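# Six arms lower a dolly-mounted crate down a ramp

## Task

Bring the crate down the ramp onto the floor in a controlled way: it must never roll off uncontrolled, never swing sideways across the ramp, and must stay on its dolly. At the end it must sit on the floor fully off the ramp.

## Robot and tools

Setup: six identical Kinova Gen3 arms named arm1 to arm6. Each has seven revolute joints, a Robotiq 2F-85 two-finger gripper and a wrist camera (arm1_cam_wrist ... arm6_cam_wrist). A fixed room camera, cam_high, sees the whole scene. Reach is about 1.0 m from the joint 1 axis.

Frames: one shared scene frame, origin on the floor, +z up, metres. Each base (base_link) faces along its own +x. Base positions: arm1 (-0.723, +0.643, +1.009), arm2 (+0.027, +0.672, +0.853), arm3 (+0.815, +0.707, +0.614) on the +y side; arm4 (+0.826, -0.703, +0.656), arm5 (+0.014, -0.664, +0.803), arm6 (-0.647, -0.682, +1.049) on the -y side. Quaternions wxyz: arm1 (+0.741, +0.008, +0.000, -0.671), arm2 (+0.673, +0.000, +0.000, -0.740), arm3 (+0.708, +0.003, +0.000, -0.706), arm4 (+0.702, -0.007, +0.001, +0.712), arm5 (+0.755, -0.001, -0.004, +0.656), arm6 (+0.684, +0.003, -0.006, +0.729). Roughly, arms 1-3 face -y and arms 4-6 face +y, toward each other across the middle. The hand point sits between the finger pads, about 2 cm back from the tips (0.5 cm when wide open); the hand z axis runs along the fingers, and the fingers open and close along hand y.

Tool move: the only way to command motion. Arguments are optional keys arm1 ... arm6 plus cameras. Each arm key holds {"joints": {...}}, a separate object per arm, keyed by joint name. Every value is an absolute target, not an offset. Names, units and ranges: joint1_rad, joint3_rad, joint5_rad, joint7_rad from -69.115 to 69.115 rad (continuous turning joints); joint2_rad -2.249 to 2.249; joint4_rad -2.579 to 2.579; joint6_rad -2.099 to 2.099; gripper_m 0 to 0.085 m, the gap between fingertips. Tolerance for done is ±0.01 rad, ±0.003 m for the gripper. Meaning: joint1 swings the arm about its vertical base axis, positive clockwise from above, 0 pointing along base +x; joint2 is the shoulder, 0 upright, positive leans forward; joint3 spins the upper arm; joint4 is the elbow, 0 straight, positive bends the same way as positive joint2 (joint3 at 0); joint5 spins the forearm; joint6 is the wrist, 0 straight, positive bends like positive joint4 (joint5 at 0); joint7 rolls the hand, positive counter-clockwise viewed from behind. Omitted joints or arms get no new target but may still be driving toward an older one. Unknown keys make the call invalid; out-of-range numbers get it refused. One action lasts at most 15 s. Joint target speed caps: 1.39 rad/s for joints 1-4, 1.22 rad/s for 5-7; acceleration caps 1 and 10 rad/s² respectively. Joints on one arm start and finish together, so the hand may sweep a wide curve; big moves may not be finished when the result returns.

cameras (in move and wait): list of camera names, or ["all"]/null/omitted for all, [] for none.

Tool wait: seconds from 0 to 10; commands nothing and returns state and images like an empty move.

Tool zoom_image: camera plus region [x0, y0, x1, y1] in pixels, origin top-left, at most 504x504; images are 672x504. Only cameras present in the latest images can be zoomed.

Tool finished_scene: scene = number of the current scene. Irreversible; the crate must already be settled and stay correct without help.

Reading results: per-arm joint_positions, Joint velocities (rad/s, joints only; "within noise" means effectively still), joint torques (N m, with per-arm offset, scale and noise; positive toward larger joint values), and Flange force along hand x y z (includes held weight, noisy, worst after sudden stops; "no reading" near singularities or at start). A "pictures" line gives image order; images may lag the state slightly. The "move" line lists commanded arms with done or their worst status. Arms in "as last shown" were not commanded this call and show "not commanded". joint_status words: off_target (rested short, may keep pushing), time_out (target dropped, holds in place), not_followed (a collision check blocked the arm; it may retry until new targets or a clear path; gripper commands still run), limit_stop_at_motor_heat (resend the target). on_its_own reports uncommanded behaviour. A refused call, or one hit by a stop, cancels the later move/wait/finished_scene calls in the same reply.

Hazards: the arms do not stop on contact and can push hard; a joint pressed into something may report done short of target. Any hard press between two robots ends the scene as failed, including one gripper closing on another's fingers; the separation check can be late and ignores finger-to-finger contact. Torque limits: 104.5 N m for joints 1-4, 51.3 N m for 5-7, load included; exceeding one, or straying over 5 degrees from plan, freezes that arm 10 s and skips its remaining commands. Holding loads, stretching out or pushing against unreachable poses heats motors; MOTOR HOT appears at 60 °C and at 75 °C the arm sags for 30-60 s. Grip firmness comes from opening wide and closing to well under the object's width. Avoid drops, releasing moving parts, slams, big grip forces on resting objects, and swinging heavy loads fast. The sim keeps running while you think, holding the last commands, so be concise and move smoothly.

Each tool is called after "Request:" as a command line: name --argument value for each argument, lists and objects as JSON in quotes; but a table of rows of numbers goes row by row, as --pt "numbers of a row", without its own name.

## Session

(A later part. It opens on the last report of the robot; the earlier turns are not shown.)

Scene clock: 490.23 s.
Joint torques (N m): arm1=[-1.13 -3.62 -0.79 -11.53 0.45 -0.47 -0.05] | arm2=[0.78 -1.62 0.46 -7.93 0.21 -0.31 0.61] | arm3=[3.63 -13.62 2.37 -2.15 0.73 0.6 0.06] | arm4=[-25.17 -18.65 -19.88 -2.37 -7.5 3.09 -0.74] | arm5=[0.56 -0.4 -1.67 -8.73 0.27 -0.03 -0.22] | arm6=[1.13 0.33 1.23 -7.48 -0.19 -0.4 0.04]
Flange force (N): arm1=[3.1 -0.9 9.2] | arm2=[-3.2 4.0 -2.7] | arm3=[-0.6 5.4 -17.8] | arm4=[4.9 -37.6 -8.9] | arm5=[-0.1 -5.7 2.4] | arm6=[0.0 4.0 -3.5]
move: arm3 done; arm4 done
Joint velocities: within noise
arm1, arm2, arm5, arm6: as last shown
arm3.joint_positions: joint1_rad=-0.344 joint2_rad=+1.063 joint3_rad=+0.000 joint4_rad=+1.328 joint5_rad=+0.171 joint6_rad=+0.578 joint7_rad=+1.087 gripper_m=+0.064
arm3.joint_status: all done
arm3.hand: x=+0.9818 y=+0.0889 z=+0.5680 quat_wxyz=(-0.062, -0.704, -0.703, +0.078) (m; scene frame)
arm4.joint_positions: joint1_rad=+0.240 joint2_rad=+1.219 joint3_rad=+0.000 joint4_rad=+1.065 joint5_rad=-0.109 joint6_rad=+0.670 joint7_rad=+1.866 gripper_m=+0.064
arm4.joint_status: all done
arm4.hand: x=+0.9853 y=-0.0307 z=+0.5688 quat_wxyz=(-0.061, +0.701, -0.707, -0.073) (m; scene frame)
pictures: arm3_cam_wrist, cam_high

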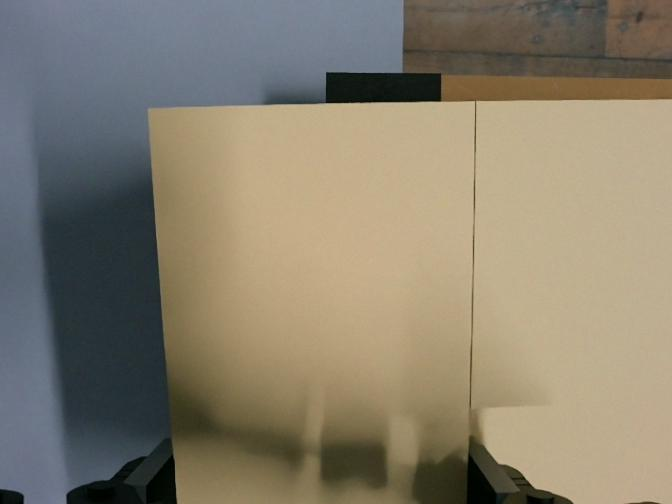

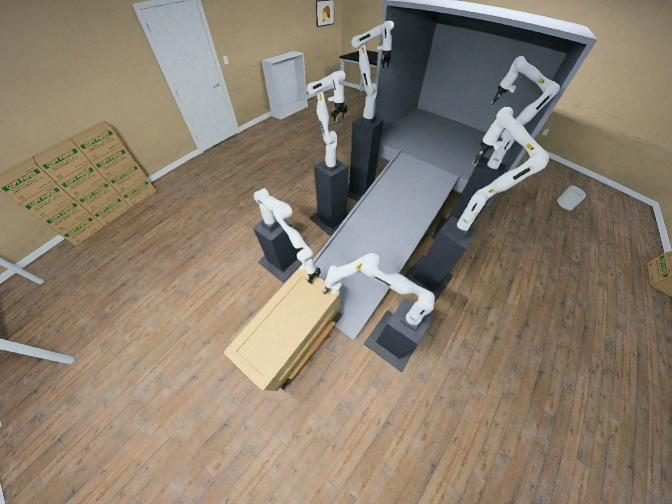

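Request:
move --arm3 '{"joints":{"joint1_rad":-0.3745,"joint2_rad":1.088,"joint4_rad":1.2957,"joint5_rad":0.1587,"joint6_rad":0.5822,"joint7_rad":1.0655}}' --arm4 '{"joints":{"joint1_rad":0.2695,"joint2_rad":1.2525,"joint4_rad":1.0198,"joint5_rad":-0.0948,"joint6_rad":0.6808,"joint7_rad":1.8943}}' --cameras '[]'

Request:
move --arm3 '{"joints":{"joint1_rad":-0.4051,"joint2_rad":1.1135,"joint4_rad":1.2626,"joint5_rad":0.1468,"joint6_rad":0.5865,"joint7_rad":1.0438}}' --arm4 '{"joints":{"joint1_rad":0.3015,"joint2_rad":1.2788,"joint4_rad":0.9824,"joint5_rad":-0.0838,"joint6_rad":0.6894,"joint7_rad":1.9164}}' --cameras '["cam_high","arm3_cam_wrist","arm4_cam_wrist"]'

Scene clock: 492.37 s.
Joint torques (N m): arm1=[-1.14 -3.55 -0.78 -11.56 0.45 -0.44 -0.04] | arm2=[0.77 -1.54 0.33 -7.92 0.25 -0.31 0.61] | arm3=[10.95 -18.88 9.88 -7.12 2.99 -1.3 -0.07] | arm4=[-23.59 -6.47 -18.36 -3.25 -7.01 -0.7 -0.44] | arm5=[0.53 -0.38 -1.54 -8.77 0.27 0.03 -0.18] | arm6=[1.16 0.36 1.2 -7.45 -0.2 -0.41 0.05]
Flange force (N): arm1=[3.4 -0.9 9.5] | arm2=[-3.0 3.6 -2.7] | arm3=[10.9 13.6 -16.0] | arm4=[17.4 -29.2 -38.4] | arm5=[0.0 -5.1 2.7] | arm6=[0.0 3.9 -3.6]
move: arm3 done; arm4 done
Joint velocities: within noise
arm1, arm2, arm5, arm6: as last shown
arm3.joint_positions: joint1_rad=-0.375 joint2_rad=+1.088 joint3_rad=+0.000 joint4_rad=+1.296 joint5_rad=+0.159 joint6_rad=+0.582 joint7_rad=+1.065 gripper_m=+0.064
arm3.joint_status: all done
arm3.hand: x=+1.0049 y=+0.0885 z=+0.5599 quat_wxyz=(-0.066, -0.705, -0.703, +0.073) (m; scene frame)
arm4.joint_positions: joint1_rad=+0.269 joint2_rad=+1.252 joint3_rad=+0.000 joint4_rad=+1.020 joint5_rad=-0.095 joint6_rad=+0.681 joint7_rad=+1.894 gripper_m=+0.064
arm4.joint_status: all done
arm4.hand: x=+1.0094 y=-0.0296 z=+0.5586 quat_wxyz=(-0.066, +0.704, -0.704, -0.067) (m; scene frame)
pictures: none
No camera images: "cameras" was empty.

Scene clock: 493.07 s.
Joint torques (N m): arm1=[-1.14 -3.54 -0.74 -11.59 0.44 -0.45 -0.04] | arm2=[0.87 -1.62 0.46 -7.95 0.23 -0.24 0.62] | arm3=[9.43 -21.08 7.94 -2.99 1.98 1.98 -0.29] | arm4=[-11.82 -14.73 -9.05 -2.19 -4.51 1.63 -0.9] | arm5=[0.59 -0.32 -1.56 -8.76 0.28 -0.03 -0.14] | arm6=[1.12 0.3 1.22 -7.49 -0.19 -0.41 0.03]
Flange force (N): arm1=[3.5 -0.8 9.5] | arm2=[-3.2 4.0 -2.5] | arm3=[0.6 15.0 -3.6] | arm4=[4.6 -17.2 -16.7] | arm5=[0.1 -5.1 2.5] | arm6=[0.0 4.0 -3.5]
move: arm3 done; arm4 done
Joint velocities: within noise
arm1, arm2, arm5, arm6: as last shown
arm3.joint_positions: joint1_rad=-0.405 joint2_rad=+1.113 joint3_rad=+0.000 joint4_rad=+1.263 joint5_rad=+0.147 joint6_rad=+0.587 joint7_rad=+1.044 gripper_m=+0.064
arm3.joint_status: all done
arm3.hand: x=+1.0283 y=+0.0885 z=+0.5522 quat_wxyz=(-0.071, -0.705, -0.702, +0.069) (m; scene frame)
arm4.joint_positions: joint1_rad=+0.301 joint2_rad=+1.279 joint3_rad=+0.000 joint4_rad=+0.982 joint5_rad=-0.084 joint6_rad=+0.689 joint7_rad=+1.916 gripper_m=+0.064
arm4.joint_status: all done
arm4.hand: x=+1.0345 y=-0.0305 z=+0.5509 quat_wxyz=(-0.071, +0.704, -0.704, -0.063) (m; scene frame)
pictures: arm3_cam_wrist, arm4_cam_wrist, cam_high

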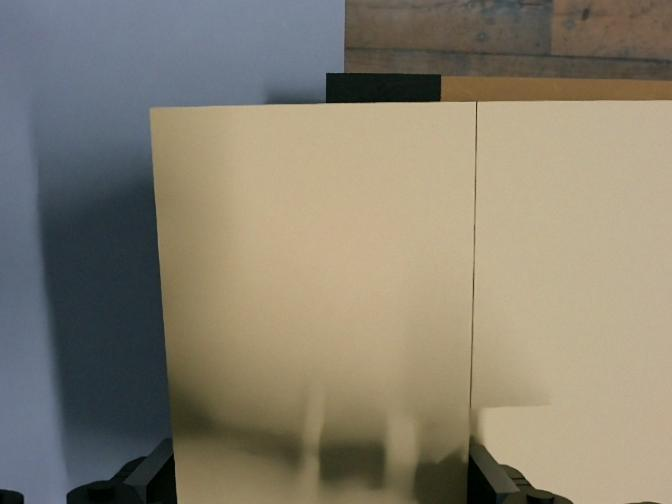

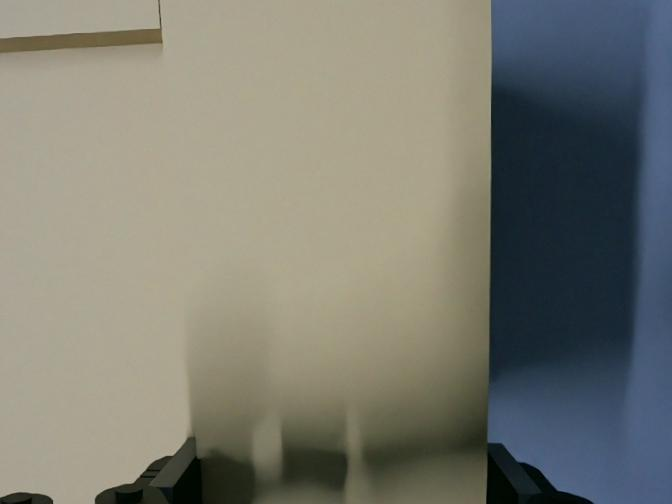

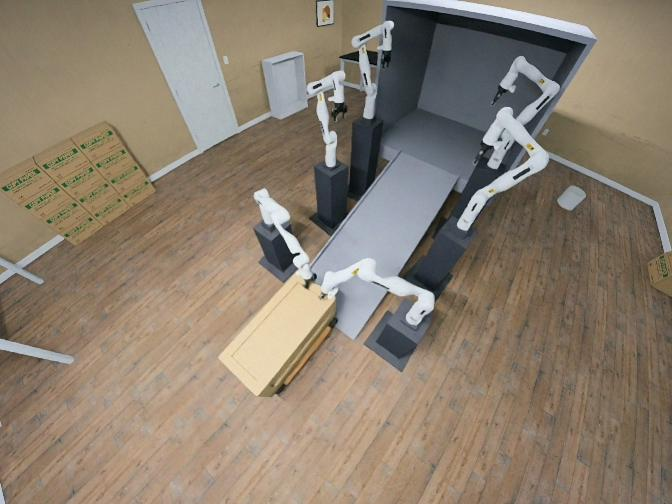

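Request:
move --arm3 '{"joints":{"joint1_rad":-0.4424,"joint2_rad":1.1313,"joint4_rad":1.216,"joint5_rad":0.1511,"joint6_rad":0.6196,"joint7_rad":1.0063}}' --arm4 '{"joints":{"joint1_rad":0.3405,"joint2_rad":1.2954,"joint4_rad":0.93,"joint5_rad":-0.0927,"joint6_rad":0.73,"joint7_rad":1.9568}}' --cameras '[]'

Request:
move --arm3 '{"joints":{"joint1_rad":-0.4796,"joint2_rad":1.1492,"joint4_rad":1.1668,"joint5_rad":0.1554,"joint6_rad":0.6537,"joint7_rad":0.9688}}' --arm4 '{"joints":{"joint1_rad":0.3774,"joint2_rad":1.3156,"joint4_rad":0.872,"joint5_rad":-0.1015,"joint6_rad":0.7686,"joint7_rad":1.9971}}' --cameras '[]'

Request:
move --arm3 '{"joints":{"joint1_rad":-0.5143,"joint2_rad":1.171,"joint4_rad":1.1084,"joint5_rad":0.157,"joint6_rad":0.6946,"joint7_rad":0.9374}}' --arm4 '{"joints":{"joint1_rad":0.4117,"joint2_rad":1.3425,"joint4_rad":0.803,"joint5_rad":-0.1054,"joint6_rad":0.8137,"joint7_rad":2.03}}' --cameras '["cam_high","arm3_cam_wrist"]'

Scene clock: 495.27 s.
Joint torques (N m): arm1=[-1.17 -3.53 -0.82 -11.53 0.47 -0.45 -0.06] | arm2=[0.83 -1.65 0.44 -7.92 0.22 -0.35 0.57] | arm3=[2.25 -27.55 1.7 -9.69 0.89 -1.75 0.04] | arm4=[1.42 -30.68 1.91 -12.46 -0.5 -2.53 -0.49] | arm5=[0.6 -0.35 -1.61 -8.77 0.31 0.01 -0.09] | arm6=[1.16 0.35 1.21 -7.46 -0.19 -0.4 0.05]
Flange force (N): arm1=[3.3 -1.1 9.4] | arm2=[-3.2 3.7 -3.0] | arm3=[7.0 1.7 -0.8] | arm4=[13.0 5.3 -1.0] | arm5=[0.0 -5.0 2.6] | arm6=[0.0 4.0 -3.6]
move: arm3 done; arm4 done
Joint velocities: within noise
arm1.joint_positions: joint1_rad=-0.400 joint2_rad=-0.300 joint3_rad=+0.000 joint4_rad=+1.500 joint5_rad=+0.200 joint6_rad=+1.800 joint7_rad=+1.200 gripper_m=+0.085
arm1.joint_status: not commanded
arm1.hand: x=-0.7029 y=+0.4122 z=+1.5054 quat_wxyz=(-0.034, -0.678, -0.726, +0.106) (m; scene frame)
arm2, arm5, arm6: as last shown
arm3.joint_positions: joint1_rad=-0.442 joint2_rad=+1.131 joint3_rad=+0.000 joint4_rad=+1.216 joint5_rad=+0.151 joint6_rad=+0.620 joint7_rad=+1.006 gripper_m=+0.064
arm3.joint_status: all done
arm3.hand: x=+1.0531 y=+0.0883 z=+0.5518 quat_wxyz=(-0.070, -0.705, -0.702, +0.069) (m; scene frame)
arm4.joint_positions: joint1_rad=+0.340 joint2_rad=+1.295 joint3_rad=+0.000 joint4_rad=+0.930 joint5_rad=-0.093 joint6_rad=+0.730 joint7_rad=+1.957 gripper_m=+0.064
arm4.joint_status: all done
arm4.hand: x=+1.0606 y=-0.0311 z=+0.5531 quat_wxyz=(-0.069, +0.703, -0.705, -0.063) (m; scene frame)
pictures: none
No camera images: "cameras" was empty.

Scene clock: 496.03 s.
Joint torques (N m): arm1=[-1.08 -3.58 -0.76 -11.54 0.46 -0.47 -0.06] | arm2=[0.71 -1.65 0.49 -7.86 0.24 -0.33 0.62] | arm3=[1.34 -30.09 1.15 -10.02 0.83 -1.35 0.02] | arm4=[1.5 -33.05 1.96 -13.33 -0.49 -2.47 -0.24] | arm5=[0.57 -0.26 -1.56 -8.77 0.33 -0.03 -0.11] | arm6=[1.12 0.34 1.21 -7.46 -0.18 -0.42 0.05]
Flange force (N): arm1=[3.3 -0.9 9.3] | arm2=[-3.3 4.1 -3.1] | arm3=[5.4 0.9 3.9] | arm4=[13.3 6.2 2.1] | arm5=[0.3 -4.9 2.6] | arm6=[0.0 4.0 -3.7]
move: arm3 done; arm4 done
Joint velocities: within noise
arm1, arm2, arm5, arm6: as last shown
arm3.joint_positions: joint1_rad=-0.480 joint2_rad=+1.149 joint3_rad=+0.000 joint4_rad=+1.167 joint5_rad=+0.155 joint6_rad=+0.654 joint7_rad=+0.969 gripper_m=+0.064
arm3.joint_status: all done
arm3.hand: x=+1.0783 y=+0.0886 z=+0.5522 quat_wxyz=(-0.071, -0.705, -0.702, +0.069) (m; scene frame)
arm4.joint_positions: joint1_rad=+0.377 joint2_rad=+1.316 joint3_rad=+0.000 joint4_rad=+0.872 joint5_rad=-0.102 joint6_rad=+0.769 joint7_rad=+1.997 gripper_m=+0.064
arm4.joint_status: all done
arm4.hand: x=+1.0859 y=-0.0307 z=+0.5548 quat_wxyz=(-0.070, +0.703, -0.705, -0.064) (m; scene frame)
pictures: none
No camera images: "cameras" was empty.

Scene clock: 496.87 s.
Joint torques (N m): arm1=[-1.09 -3.58 -0.8 -11.57 0.44 -0.46 -0.06] | arm2=[0.74 -1.56 0.44 -7.95 0.17 -0.32 0.59] | arm3=[1.9 -31.39 1.58 -10.24 1.02 -1 0.03] | arm4=[1.81 -34.04 1.88 -13.44 -0.63 -2.17 -0.43] | arm5=[0.6 -0.37 -1.66 -8.75 0.26 -0.01 -0.15] | arm6=[1.12 0.3 1.23 -7.47 -0.2 -0.42 0.06]
Flange force (N): arm1=[3.3 -1.0 9.4] | arm2=[-3.0 3.8 -2.7] | arm3=[5.5 1.8 5.9] | arm4=[13.1 6.8 3.6] | arm5=[0.0 -5.5 2.5] | arm6=[0.0 4.1 -3.7]
move: arm3 done; arm4 done
Joint velocities: within noise
arm1, arm5, arm6: as last shown
arm2.joint_positions: joint1_rad=+0.000 joint2_rad=-0.400 joint3_rad=+0.000 joint4_rad=+1.500 joint5_rad=+0.000 joint6_rad=+1.970 joint7_rad=+1.571 gripper_m=+0.085
arm2.joint_status: not commanded
arm2.hand: x=-0.0110 y=+0.5368 z=+1.3571 quat_wxyz=(-0.024, -0.739, -0.672, +0.027) (m; scene frame)
arm3.joint_positions: joint1_rad=-0.514 joint2_rad=+1.171 joint3_rad=+0.000 joint4_rad=+1.108 joint5_rad=+0.157 joint6_rad=+0.695 joint7_rad=+0.937 gripper_m=+0.064
arm3.joint_status: all done
arm3.hand: x=+1.1030 y=+0.0884 z=+0.5525 quat_wxyz=(-0.070, -0.705, -0.702, +0.069) (m; scene frame)
arm4.joint_positions: joint1_rad=+0.412 joint2_rad=+1.342 joint3_rad=+0.000 joint4_rad=+0.803 joint5_rad=-0.106 joint6_rad=+0.814 joint7_rad=+2.030 gripper_m=+0.064
arm4.joint_status: all done
arm4.hand: x=+1.1107 y=-0.0307 z=+0.5550 quat_wxyz=(-0.070, +0.703, -0.705, -0.064) (m; scene frame)
pictures: arm3_cam_wrist, cam_high

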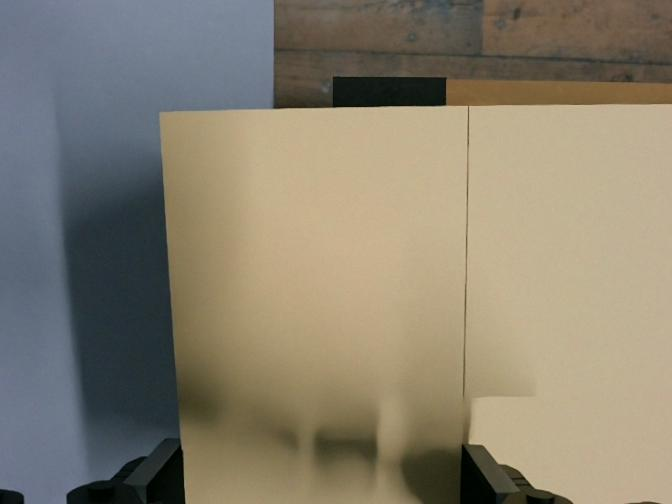

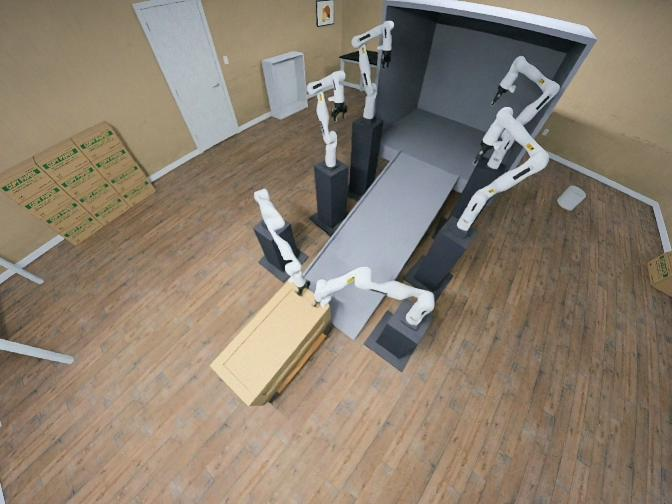

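Request:
move --arm3 '{"joints":{"joint1_rad":-0.549,"joint2_rad":1.2018,"joint4_rad":1.044,"joint5_rad":0.1585,"joint6_rad":0.7314,"joint7_rad":0.9059}}' --arm4 '{"joints":{"joint1_rad":0.446,"joint2_rad":1.3794,"joint4_rad":0.7229,"joint5_rad":-0.1093,"joint6_rad":0.8597,"joint7_rad":2.0629}}' --cameras '[]'

Request:
move --arm3 '{"joints":{"joint1_rad":-0.581,"joint2_rad":1.2305,"joint4_rad":0.9695,"joint5_rad":0.1579,"joint6_rad":0.781,"joint7_rad":0.8803}}' --arm4 '{"joints":{"joint1_rad":0.4783,"joint2_rad":1.42,"joint4_rad":0.6215,"joint5_rad":-0.1109,"joint6_rad":0.9224,"joint7_rad":2.0897}}' --cameras '[]'

Request:
move --arm3 '{"joints":{"joint1_rad":-0.6129,"joint2_rad":1.2629,"joint4_rad":0.8865,"joint5_rad":0.1572,"joint6_rad":0.8345,"joint7_rad":0.8547}}' --arm4 '{"joints":{"joint1_rad":0.51,"joint2_rad":1.4665,"joint4_rad":0.5065,"joint5_rad":-0.1124,"joint6_rad":0.9945,"joint7_rad":2.116}}' --cameras '["cam_high","arm3_cam_wrist","arm4_cam_wrist"]'

Scene clock: 499.93 s.
Joint torques (N m): arm1=[-1.2 -3.55 -0.81 -11.57 0.46 -0.48 -0.04] | arm2=[0.76 -1.68 0.47 -8.01 0.24 -0.25 0.63] | arm3=[1.87 -14.52 0.46 -2.43 0.37 0.54 -0.03] | arm4=[0.33 -15.75 1.24 -4.73 -0.43 -0.46 -0.43] | arm5=[0.53 -0.34 -1.57 -8.73 0.28 -0.06 -0.17] | arm6=[1.12 0.33 1.23 -7.45 -0.2 -0.42 0.06]
Flange force (N): arm1=[3.4 -1.0 9.4] | arm2=[-3.3 4.1 -2.4] | arm3=[-1.1 2.3 -17.9] | arm4=[6.6 4.2 -20.2] | arm5=[0.1 -5.2 2.3] | arm6=[0.0 4.1 -3.7]
move: arm3 done; arm4 done
Joint velocities: within noise
arm1, arm2, arm5, arm6: as last shown
arm3.joint_positions: joint1_rad=-0.549 joint2_rad=+1.202 joint3_rad=+0.000 joint4_rad=+1.044 joint5_rad=+0.159 joint6_rad=+0.731 joint7_rad=+0.906 gripper_m=+0.064
arm3.joint_status: all done
arm3.hand: x=+1.1285 y=+0.0888 z=+0.5488 quat_wxyz=(-0.071, -0.705, -0.702, +0.068) (m; scene frame)
arm4.joint_positions: joint1_rad=+0.446 joint2_rad=+1.379 joint3_rad=+0.000 joint4_rad=+0.723 joint5_rad=-0.109 joint6_rad=+0.860 joint7_rad=+2.063 gripper_m=+0.064
arm4.joint_status: all done
arm4.hand: x=+1.1360 y=-0.0314 z=+0.5515 quat_wxyz=(-0.070, +0.703, -0.705, -0.064) (m; scene frame)
pictures: none
No camera images: "cameras" was empty.

Scene clock: 500.87 s.
Joint torques (N m): arm1=[-1.14 -3.56 -0.76 -11.56 0.46 -0.46 -0.06] | arm2=[0.77 -1.68 0.49 -7.93 0.23 -0.31 0.57] | arm3=[1.99 -21.23 0.85 -4.5 0.72 0.74 0.29] | arm4=[3.34 -21.72 3.14 -7.89 0.28 -1.35 -0.44] | arm5=[0.59 -0.41 -1.63 -8.84 0.34 -0.04 -0.14] | arm6=[1.13 0.34 1.23 -7.49 -0.17 -0.41 0.04]
Flange force (N): arm1=[3.3 -0.9 9.4] | arm2=[-3.3 4.0 -2.8] | arm3=[-0.7 3.9 -7.3] | arm4=[9.4 9.9 -13.9] | arm5=[0.0 -5.2 2.7] | arm6=[0.1 4.0 -3.5]
move: arm3 done; arm4 done
Joint velocities: within noise
arm1, arm2: as last shown
arm3.joint_positions: joint1_rad=-0.581 joint2_rad=+1.231 joint3_rad=+0.000 joint4_rad=+0.969 joint5_rad=+0.158 joint6_rad=+0.781 joint7_rad=+0.880 gripper_m=+0.064
arm3.joint_status: all done
arm3.hand: x=+1.1533 y=+0.0885 z=+0.5489 quat_wxyz=(-0.071, -0.705, -0.702, +0.068) (m; scene frame)
arm4.joint_positions: joint1_rad=+0.478 joint2_rad=+1.420 joint3_rad=+0.000 joint4_rad=+0.622 joint5_rad=-0.111 joint6_rad=+0.922 joint7_rad=+2.090 gripper_m=+0.064
arm4.joint_status: all done
arm4.hand: x=+1.1611 y=-0.0307 z=+0.5517 quat_wxyz=(-0.070, +0.702, -0.705, -0.064) (m; scene frame)
arm5.joint_positions: joint1_rad=+0.000 joint2_rad=-0.400 joint3_rad=+0.000 joint4_rad=+1.500 joint5_rad=+0.000 joint6_rad=+1.970 joint7_rad=+1.571 gripper_m=+0.085
arm5.joint_status: not commanded
arm5.hand: x=+0.0543 y=-0.5325 z=+1.3081 quat_wxyz=(-0.031, +0.656, -0.754, -0.023) (m; scene frame)
arm6.joint_positions: joint1_rad=+0.000 joint2_rad=-0.400 joint3_rad=+0.000 joint4_rad=+1.500 joint5_rad=+0.000 joint6_rad=+1.970 joint7_rad=+1.571 gripper_m=+0.085
arm6.joint_status: not commanded
arm6.hand: x=-0.6332 y=-0.5482 z=+1.5550 quat_wxyz=(-0.030, +0.729, -0.683, -0.029) (m; scene frame)
pictures: none
No camera images: "cameras" was empty.

Scene clock: 501.83 s.
Joint torques (N m): arm1=[-1.11 -3.56 -0.79 -11.5 0.46 -0.46 -0.03] | arm2=[0.76 -1.71 0.46 -7.97 0.23 -0.36 0.61] | arm3=[-3 -24.39 -3.06 -5.57 -0.9 0.78 0.06] | arm4=[5.49 -24.54 4.22 -7.21 1.1 0.55 -0.33] | arm5=[0.51 -0.38 -1.61 -8.75 0.31 -0.06 -0.17] | arm6=[1.15 0.34 1.22 -7.44 -0.19 -0.4 0.05]
Flange force (N): arm1=[3.3 -0.9 9.2] | arm2=[-3.2 4.0 -2.9] | arm3=[-4.6 -1.7 -1.8] | arm4=no reading | arm5=[0.0 -5.2 2.3] | arm6=[0.0 4.0 -3.7]
move: arm3 done; arm4 done
Joint velocities: within noise
arm1, arm2, arm5, arm6: as last shown
arm3.joint_positions: joint1_rad=-0.613 joint2_rad=+1.263 joint3_rad=+0.000 joint4_rad=+0.886 joint5_rad=+0.157 joint6_rad=+0.834 joint7_rad=+0.855 gripper_m=+0.064
arm3.joint_status: all done
arm3.hand: x=+1.1787 y=+0.0885 z=+0.5493 quat_wxyz=(-0.071, -0.705, -0.702, +0.068) (m; scene frame)
arm4.joint_positions: joint1_rad=+0.510 joint2_rad=+1.466 joint3_rad=+0.000 joint4_rad=+0.507 joint5_rad=-0.113 joint6_rad=+0.995 joint7_rad=+2.116 gripper_m=+0.064
arm4.joint_status: all done
arm4.hand: x=+1.1857 y=-0.0316 z=+0.5520 quat_wxyz=(-0.070, +0.703, -0.705, -0.064) (m; scene frame)
pictures: arm3_cam_wrist, arm4_cam_wrist, cam_high

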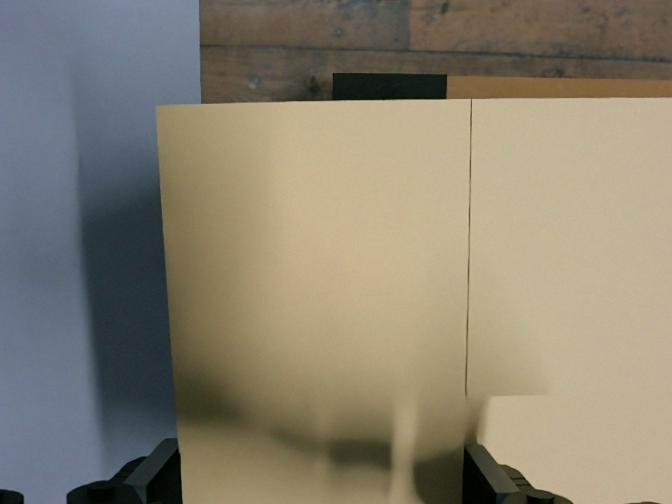

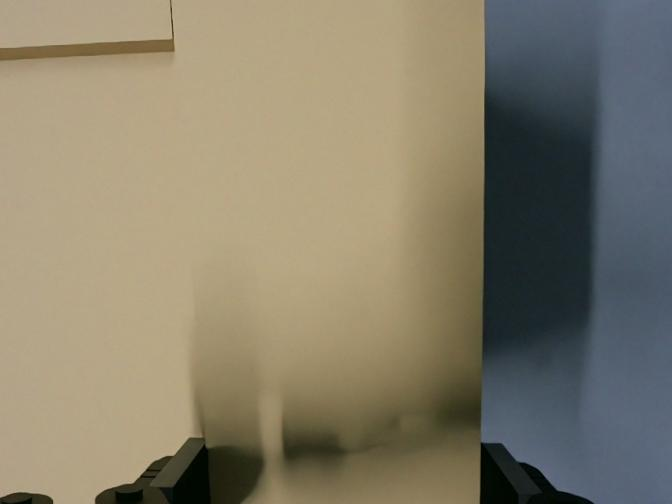

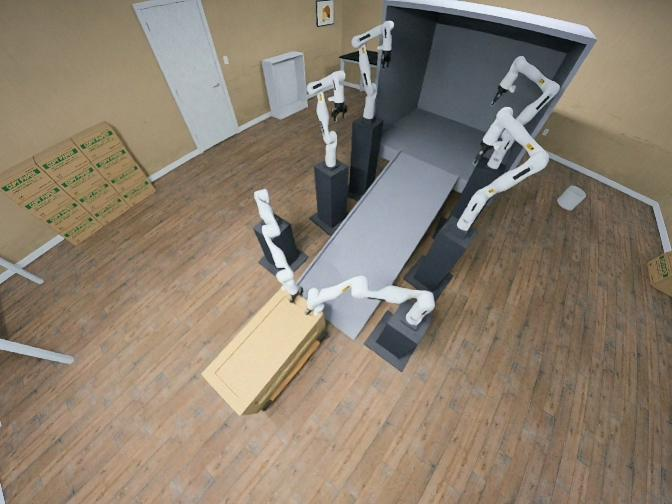

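Request:
wait --seconds 1 --cameras '[]'

Request:
move --arm3 '{"joints":{"gripper_m":0.085}}' --arm4 '{"joints":{"gripper_m":0.085}}' --cameras '["arm3_cam_wrist","arm4_cam_wrist"]'

Request:
move --arm3 '{"joints":{"joint2_rad":1.1629,"joint6_rad":0.9345}}' --arm4 '{"joints":{"joint2_rad":1.3665,"joint6_rad":1.0945}}' --cameras '[]'

Request:
move --arm3 '{"joints":{"joint2_rad":0.9629,"joint6_rad":1.1345}}' --arm4 '{"joints":{"joint2_rad":1.1665,"joint6_rad":1.2945}}' --cameras '["cam_high","arm3_cam_wrist"]'

Scene clock: 503.93 s.
Joint torques (N m): arm1=[-1.16 -3.55 -0.84 -11.54 0.43 -0.47 -0.05] | arm2=[0.79 -1.66 0.48 -7.92 0.24 -0.28 0.62] | arm3=[-2.59 -24.46 -2.79 -5.44 -0.79 0.91 0.08] | arm4=[5.8 -24.54 4.32 -7.21 1.2 0.59 -0.32] | arm5=[0.51 -0.33 -1.52 -8.78 0.29 -0.05 -0.09] | arm6=[1.16 0.33 1.18 -7.46 -0.2 -0.41 0.04]
Flange force (N): arm1=[3.2 -1.1 9.3] | arm2=[-3.3 4.1 -2.8] | arm3=[-4.6 -1.0 -1.5] | arm4=no reading | arm5=[0.1 -4.7 2.5] | arm6=[0.0 3.8 -3.6]
Joint velocities: within noise
arm1.joint_positions: joint1_rad=-0.400 joint2_rad=-0.300 joint3_rad=+0.000 joint4_rad=+1.500 joint5_rad=+0.200 joint6_rad=+1.800 joint7_rad=+1.200 gripper_m=+0.085
arm1.joint_status: not commanded
arm1.hand: x=-0.7029 y=+0.4122 z=+1.5054 quat_wxyz=(-0.034, -0.678, -0.726, +0.106) (m; scene frame)
arm2.joint_positions: joint1_rad=+0.000 joint2_rad=-0.400 joint3_rad=+0.000 joint4_rad=+1.500 joint5_rad=+0.000 joint6_rad=+1.970 joint7_rad=+1.571 gripper_m=+0.085
arm2.joint_status: not commanded
arm2.hand: x=-0.0110 y=+0.5368 z=+1.3571 quat_wxyz=(-0.024, -0.739, -0.672, +0.027) (m; scene frame)
arm3.joint_positions: joint1_rad=-0.613 joint2_rad=+1.263 joint3_rad=+0.000 joint4_rad=+0.886 joint5_rad=+0.157 joint6_rad=+0.834 joint7_rad=+0.855 gripper_m=+0.064
arm3.joint_status: all done
arm3.hand: x=+1.1786 y=+0.0884 z=+0.5493 quat_wxyz=(-0.071, -0.705, -0.702, +0.068) (m; scene frame)
arm4.joint_positions: joint1_rad=+0.510 joint2_rad=+1.466 joint3_rad=+0.000 joint4_rad=+0.507 joint5_rad=-0.112 joint6_rad=+0.994 joint7_rad=+2.116 gripper_m=+0.064
arm4.joint_status: all done
arm4.hand: x=+1.1858 y=-0.0316 z=+0.5520 quat_wxyz=(-0.070, +0.703, -0.705, -0.064) (m; scene frame)
arm5.joint_positions: joint1_rad=+0.000 joint2_rad=-0.400 joint3_rad=+0.000 joint4_rad=+1.500 joint5_rad=+0.000 joint6_rad=+1.970 joint7_rad=+1.571 gripper_m=+0.085
arm5.joint_status: not commanded
arm5.hand: x=+0.0543 y=-0.5325 z=+1.3081 quat_wxyz=(-0.031, +0.656, -0.754, -0.023) (m; scene frame)
arm6.joint_positions: joint1_rad=+0.000 joint2_rad=-0.400 joint3_rad=+0.000 joint4_rad=+1.500 joint5_rad=+0.000 joint6_rad=+1.970 joint7_rad=+1.571 gripper_m=+0.085
arm6.joint_status: not commanded
arm6.hand: x=-0.6332 y=-0.5482 z=+1.5550 quat_wxyz=(-0.030, +0.729, -0.683, -0.029) (m; scene frame)
wait: 1.00 s; at rest from the start
pictures: none
No camera images: "cameras" was empty.

Scene clock: 504.77 s.
Joint torques (N m): arm1=[-1.17 -3.6 -0.77 -11.5 0.43 -0.43 -0.04] | arm2=[0.73 -1.7 0.42 -7.93 0.24 -0.32 0.57] | arm3=[-0.42 -26.38 -0.63 -8.05 0.42 -0.57 0.3] | arm4=[0.75 -27.65 1.46 -9.68 -0.41 -0.56 -0.09] | arm5=[0.58 -0.33 -1.6 -8.67 0.33 -0.02 -0.11] | arm6=[1.15 0.35 1.21 -7.44 -0.19 -0.39 0.05]
Flange force (N): arm1=[3.1 -0.9 9.3] | arm2=[-3.3 3.7 -2.9] | arm3=[2.1 -1.2 -2.8] | arm4=no reading | arm5=[0.0 -5.0 2.2] | arm6=[0.0 4.0 -3.6]
move: arm3 done; arm4 done
Joint velocities: within noise
arm1, arm2, arm5, arm6: as last shown
arm3.joint_positions: joint1_rad=-0.613 joint2_rad=+1.263 joint3_rad=+0.000 joint4_rad=+0.887 joint5_rad=+0.157 joint6_rad=+0.834 joint7_rad=+0.855 gripper_m=+0.085
arm3.joint_status: all done
arm3.hand: x=+1.1786 y=+0.0884 z=+0.5493 quat_wxyz=(-0.071, -0.705, -0.702, +0.068) (m; scene frame)
arm4.joint_positions: joint1_rad=+0.510 joint2_rad=+1.466 joint3_rad=+0.000 joint4_rad=+0.507 joint5_rad=-0.112 joint6_rad=+0.994 joint7_rad=+2.116 gripper_m=+0.085
arm4.joint_status: all done
arm4.hand: x=+1.1858 y=-0.0316 z=+0.5520 quat_wxyz=(-0.070, +0.703, -0.705, -0.064) (m; scene frame)
pictures: arm3_cam_wrist, arm4_cam_wrist

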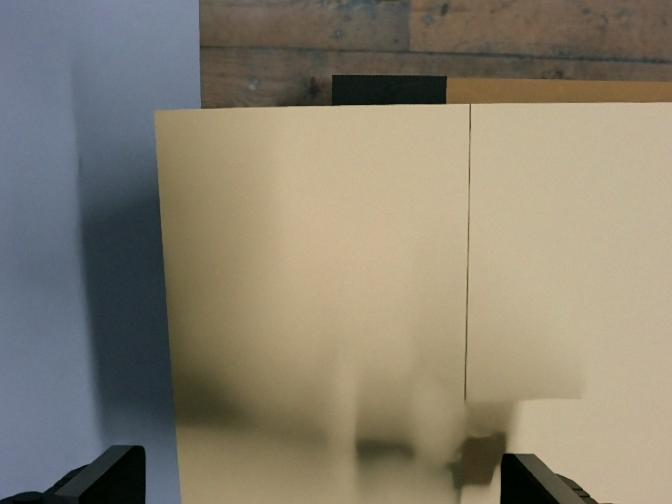

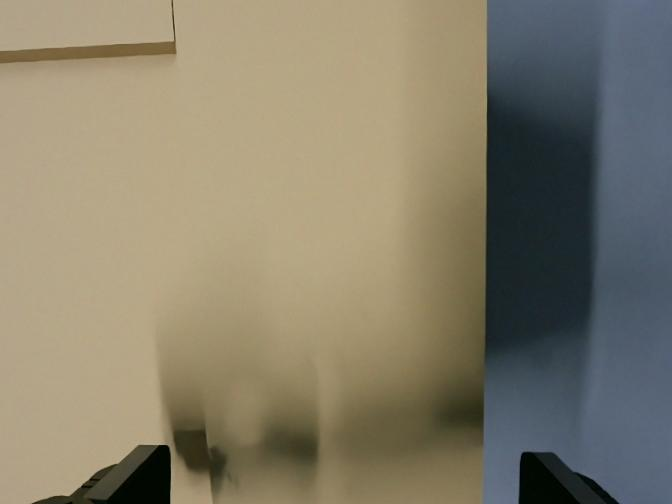

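Scene clock: 505.70 s.
Joint torques (N m): arm1=[-1.11 -3.62 -0.83 -11.5 0.45 -0.45 -0.05] | arm2=[0.8 -1.57 0.51 -7.96 0.26 -0.31 0.62] | arm3=[-0.45 -26.13 -0.65 -8.41 0.46 -0.56 0.29] | arm4=[0.72 -27.68 1.42 -9.99 -0.42 -0.54 -0.08] | arm5=[0.64 -0.33 -1.61 -8.69 0.35 -0.04 -0.15] | arm6=[1.13 0.35 1.19 -7.46 -0.18 -0.42 0.03]
Flange force (N): arm1=[3.0 -1.0 9.2] | arm2=[-3.0 4.2 -2.6] | arm3=[1.7 -1.1 -2.4] | arm4=no reading | arm5=[0.0 -5.2 2.2] | arm6=[0.1 3.9 -3.7]
move: arm3 done; arm4 done
Joint velocities: within noise
arm1, arm2, arm5, arm6: as last shown
arm3.joint_positions: joint1_rad=-0.613 joint2_rad=+1.163 joint3_rad=+0.000 joint4_rad=+0.886 joint5_rad=+0.157 joint6_rad=+0.935 joint7_rad=+0.855 gripper_m=+0.085
arm3.joint_status: all done
arm3.hand: x=+1.1763 y=+0.0856 z=+0.6161 quat_wxyz=(-0.070, -0.709, -0.697, +0.073) (m; scene frame)
arm4.joint_positions: joint1_rad=+0.510 joint2_rad=+1.367 joint3_rad=+0.000 joint4_rad=+0.506 joint5_rad=-0.112 joint6_rad=+1.095 joint7_rad=+2.116 gripper_m=+0.085
arm4.joint_status: all done
arm4.hand: x=+1.1857 y=-0.0263 z=+0.6231 quat_wxyz=(-0.069, +0.706, -0.702, -0.066) (m; scene frame)
pictures: none
No camera images: "cameras" was empty.

Scene clock: 506.90 s.
Joint torques (N m): arm1=[-1.16 -3.53 -0.81 -11.54 0.45 -0.47 -0.07] | arm2=[0.76 -1.67 0.53 -7.84 0.23 -0.3 0.58] | arm3=[-0.41 -24.97 -0.7 -9.1 0.55 -0.56 0.3] | arm4=[0.7 -26.9 1.39 -10.37 -0.47 -0.56 -0.1] | arm5=[0.68 -0.35 -1.74 -8.69 0.3 0.01 -0.17] | arm6=[1.15 0.32 1.21 -7.44 -0.2 -0.4 0.05]
Flange force (N): arm1=[3.3 -1.1 9.3] | arm2=[-3.3 4.1 -3.1] | arm3=[1.6 -1.1 -1.8] | arm4=no reading | arm5=[-0.1 -5.8 2.4] | arm6=[0.0 3.9 -3.7]
move: arm3 done; arm4 done
Joint velocities: within noise
arm1, arm2, arm5, arm6: as last shown
arm3.joint_positions: joint1_rad=-0.613 joint2_rad=+0.963 joint3_rad=+0.000 joint4_rad=+0.886 joint5_rad=+0.157 joint6_rad=+1.134 joint7_rad=+0.855 gripper_m=+0.085
arm3.joint_status: all done
arm3.hand: x=+1.1613 y=+0.0971 z=+0.7484 quat_wxyz=(-0.069, -0.719, -0.687, +0.080) (m; scene frame)
arm4.joint_positions: joint1_rad=+0.510 joint2_rad=+1.167 joint3_rad=+0.000 joint4_rad=+0.507 joint5_rad=-0.112 joint6_rad=+1.294 joint7_rad=+2.116 gripper_m=+0.085
arm4.joint_status: all done
arm4.hand: x=+1.1762 y=-0.0350 z=+0.7650 quat_wxyz=(-0.068, +0.714, -0.694, -0.069) (m; scene frame)
pictures: arm3_cam_wrist, cam_high

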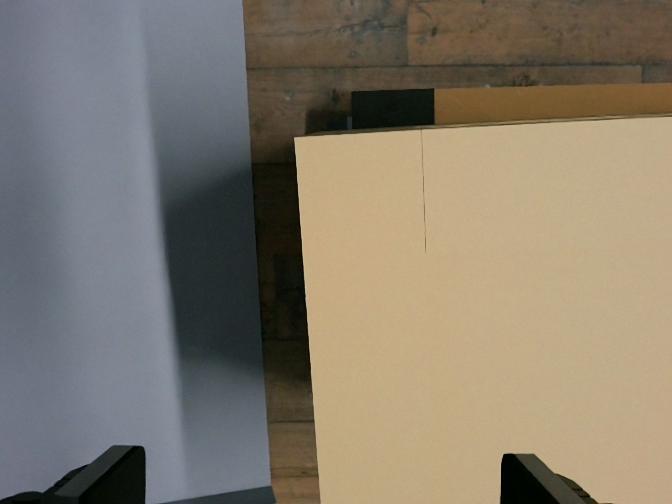

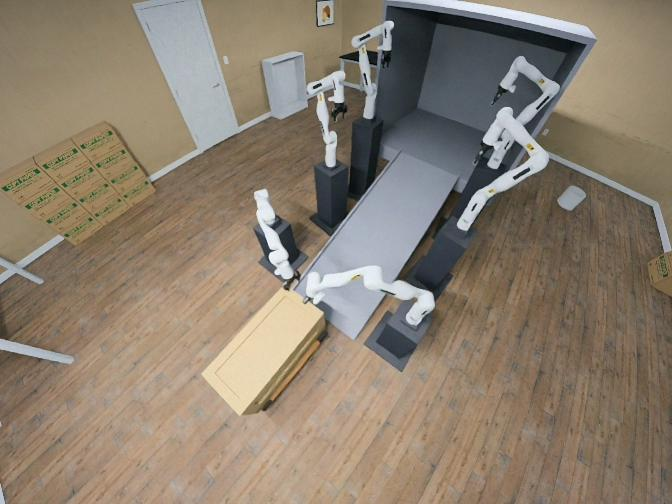

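Request:
finished_scene --scene 2

The scene is finished: the task was done.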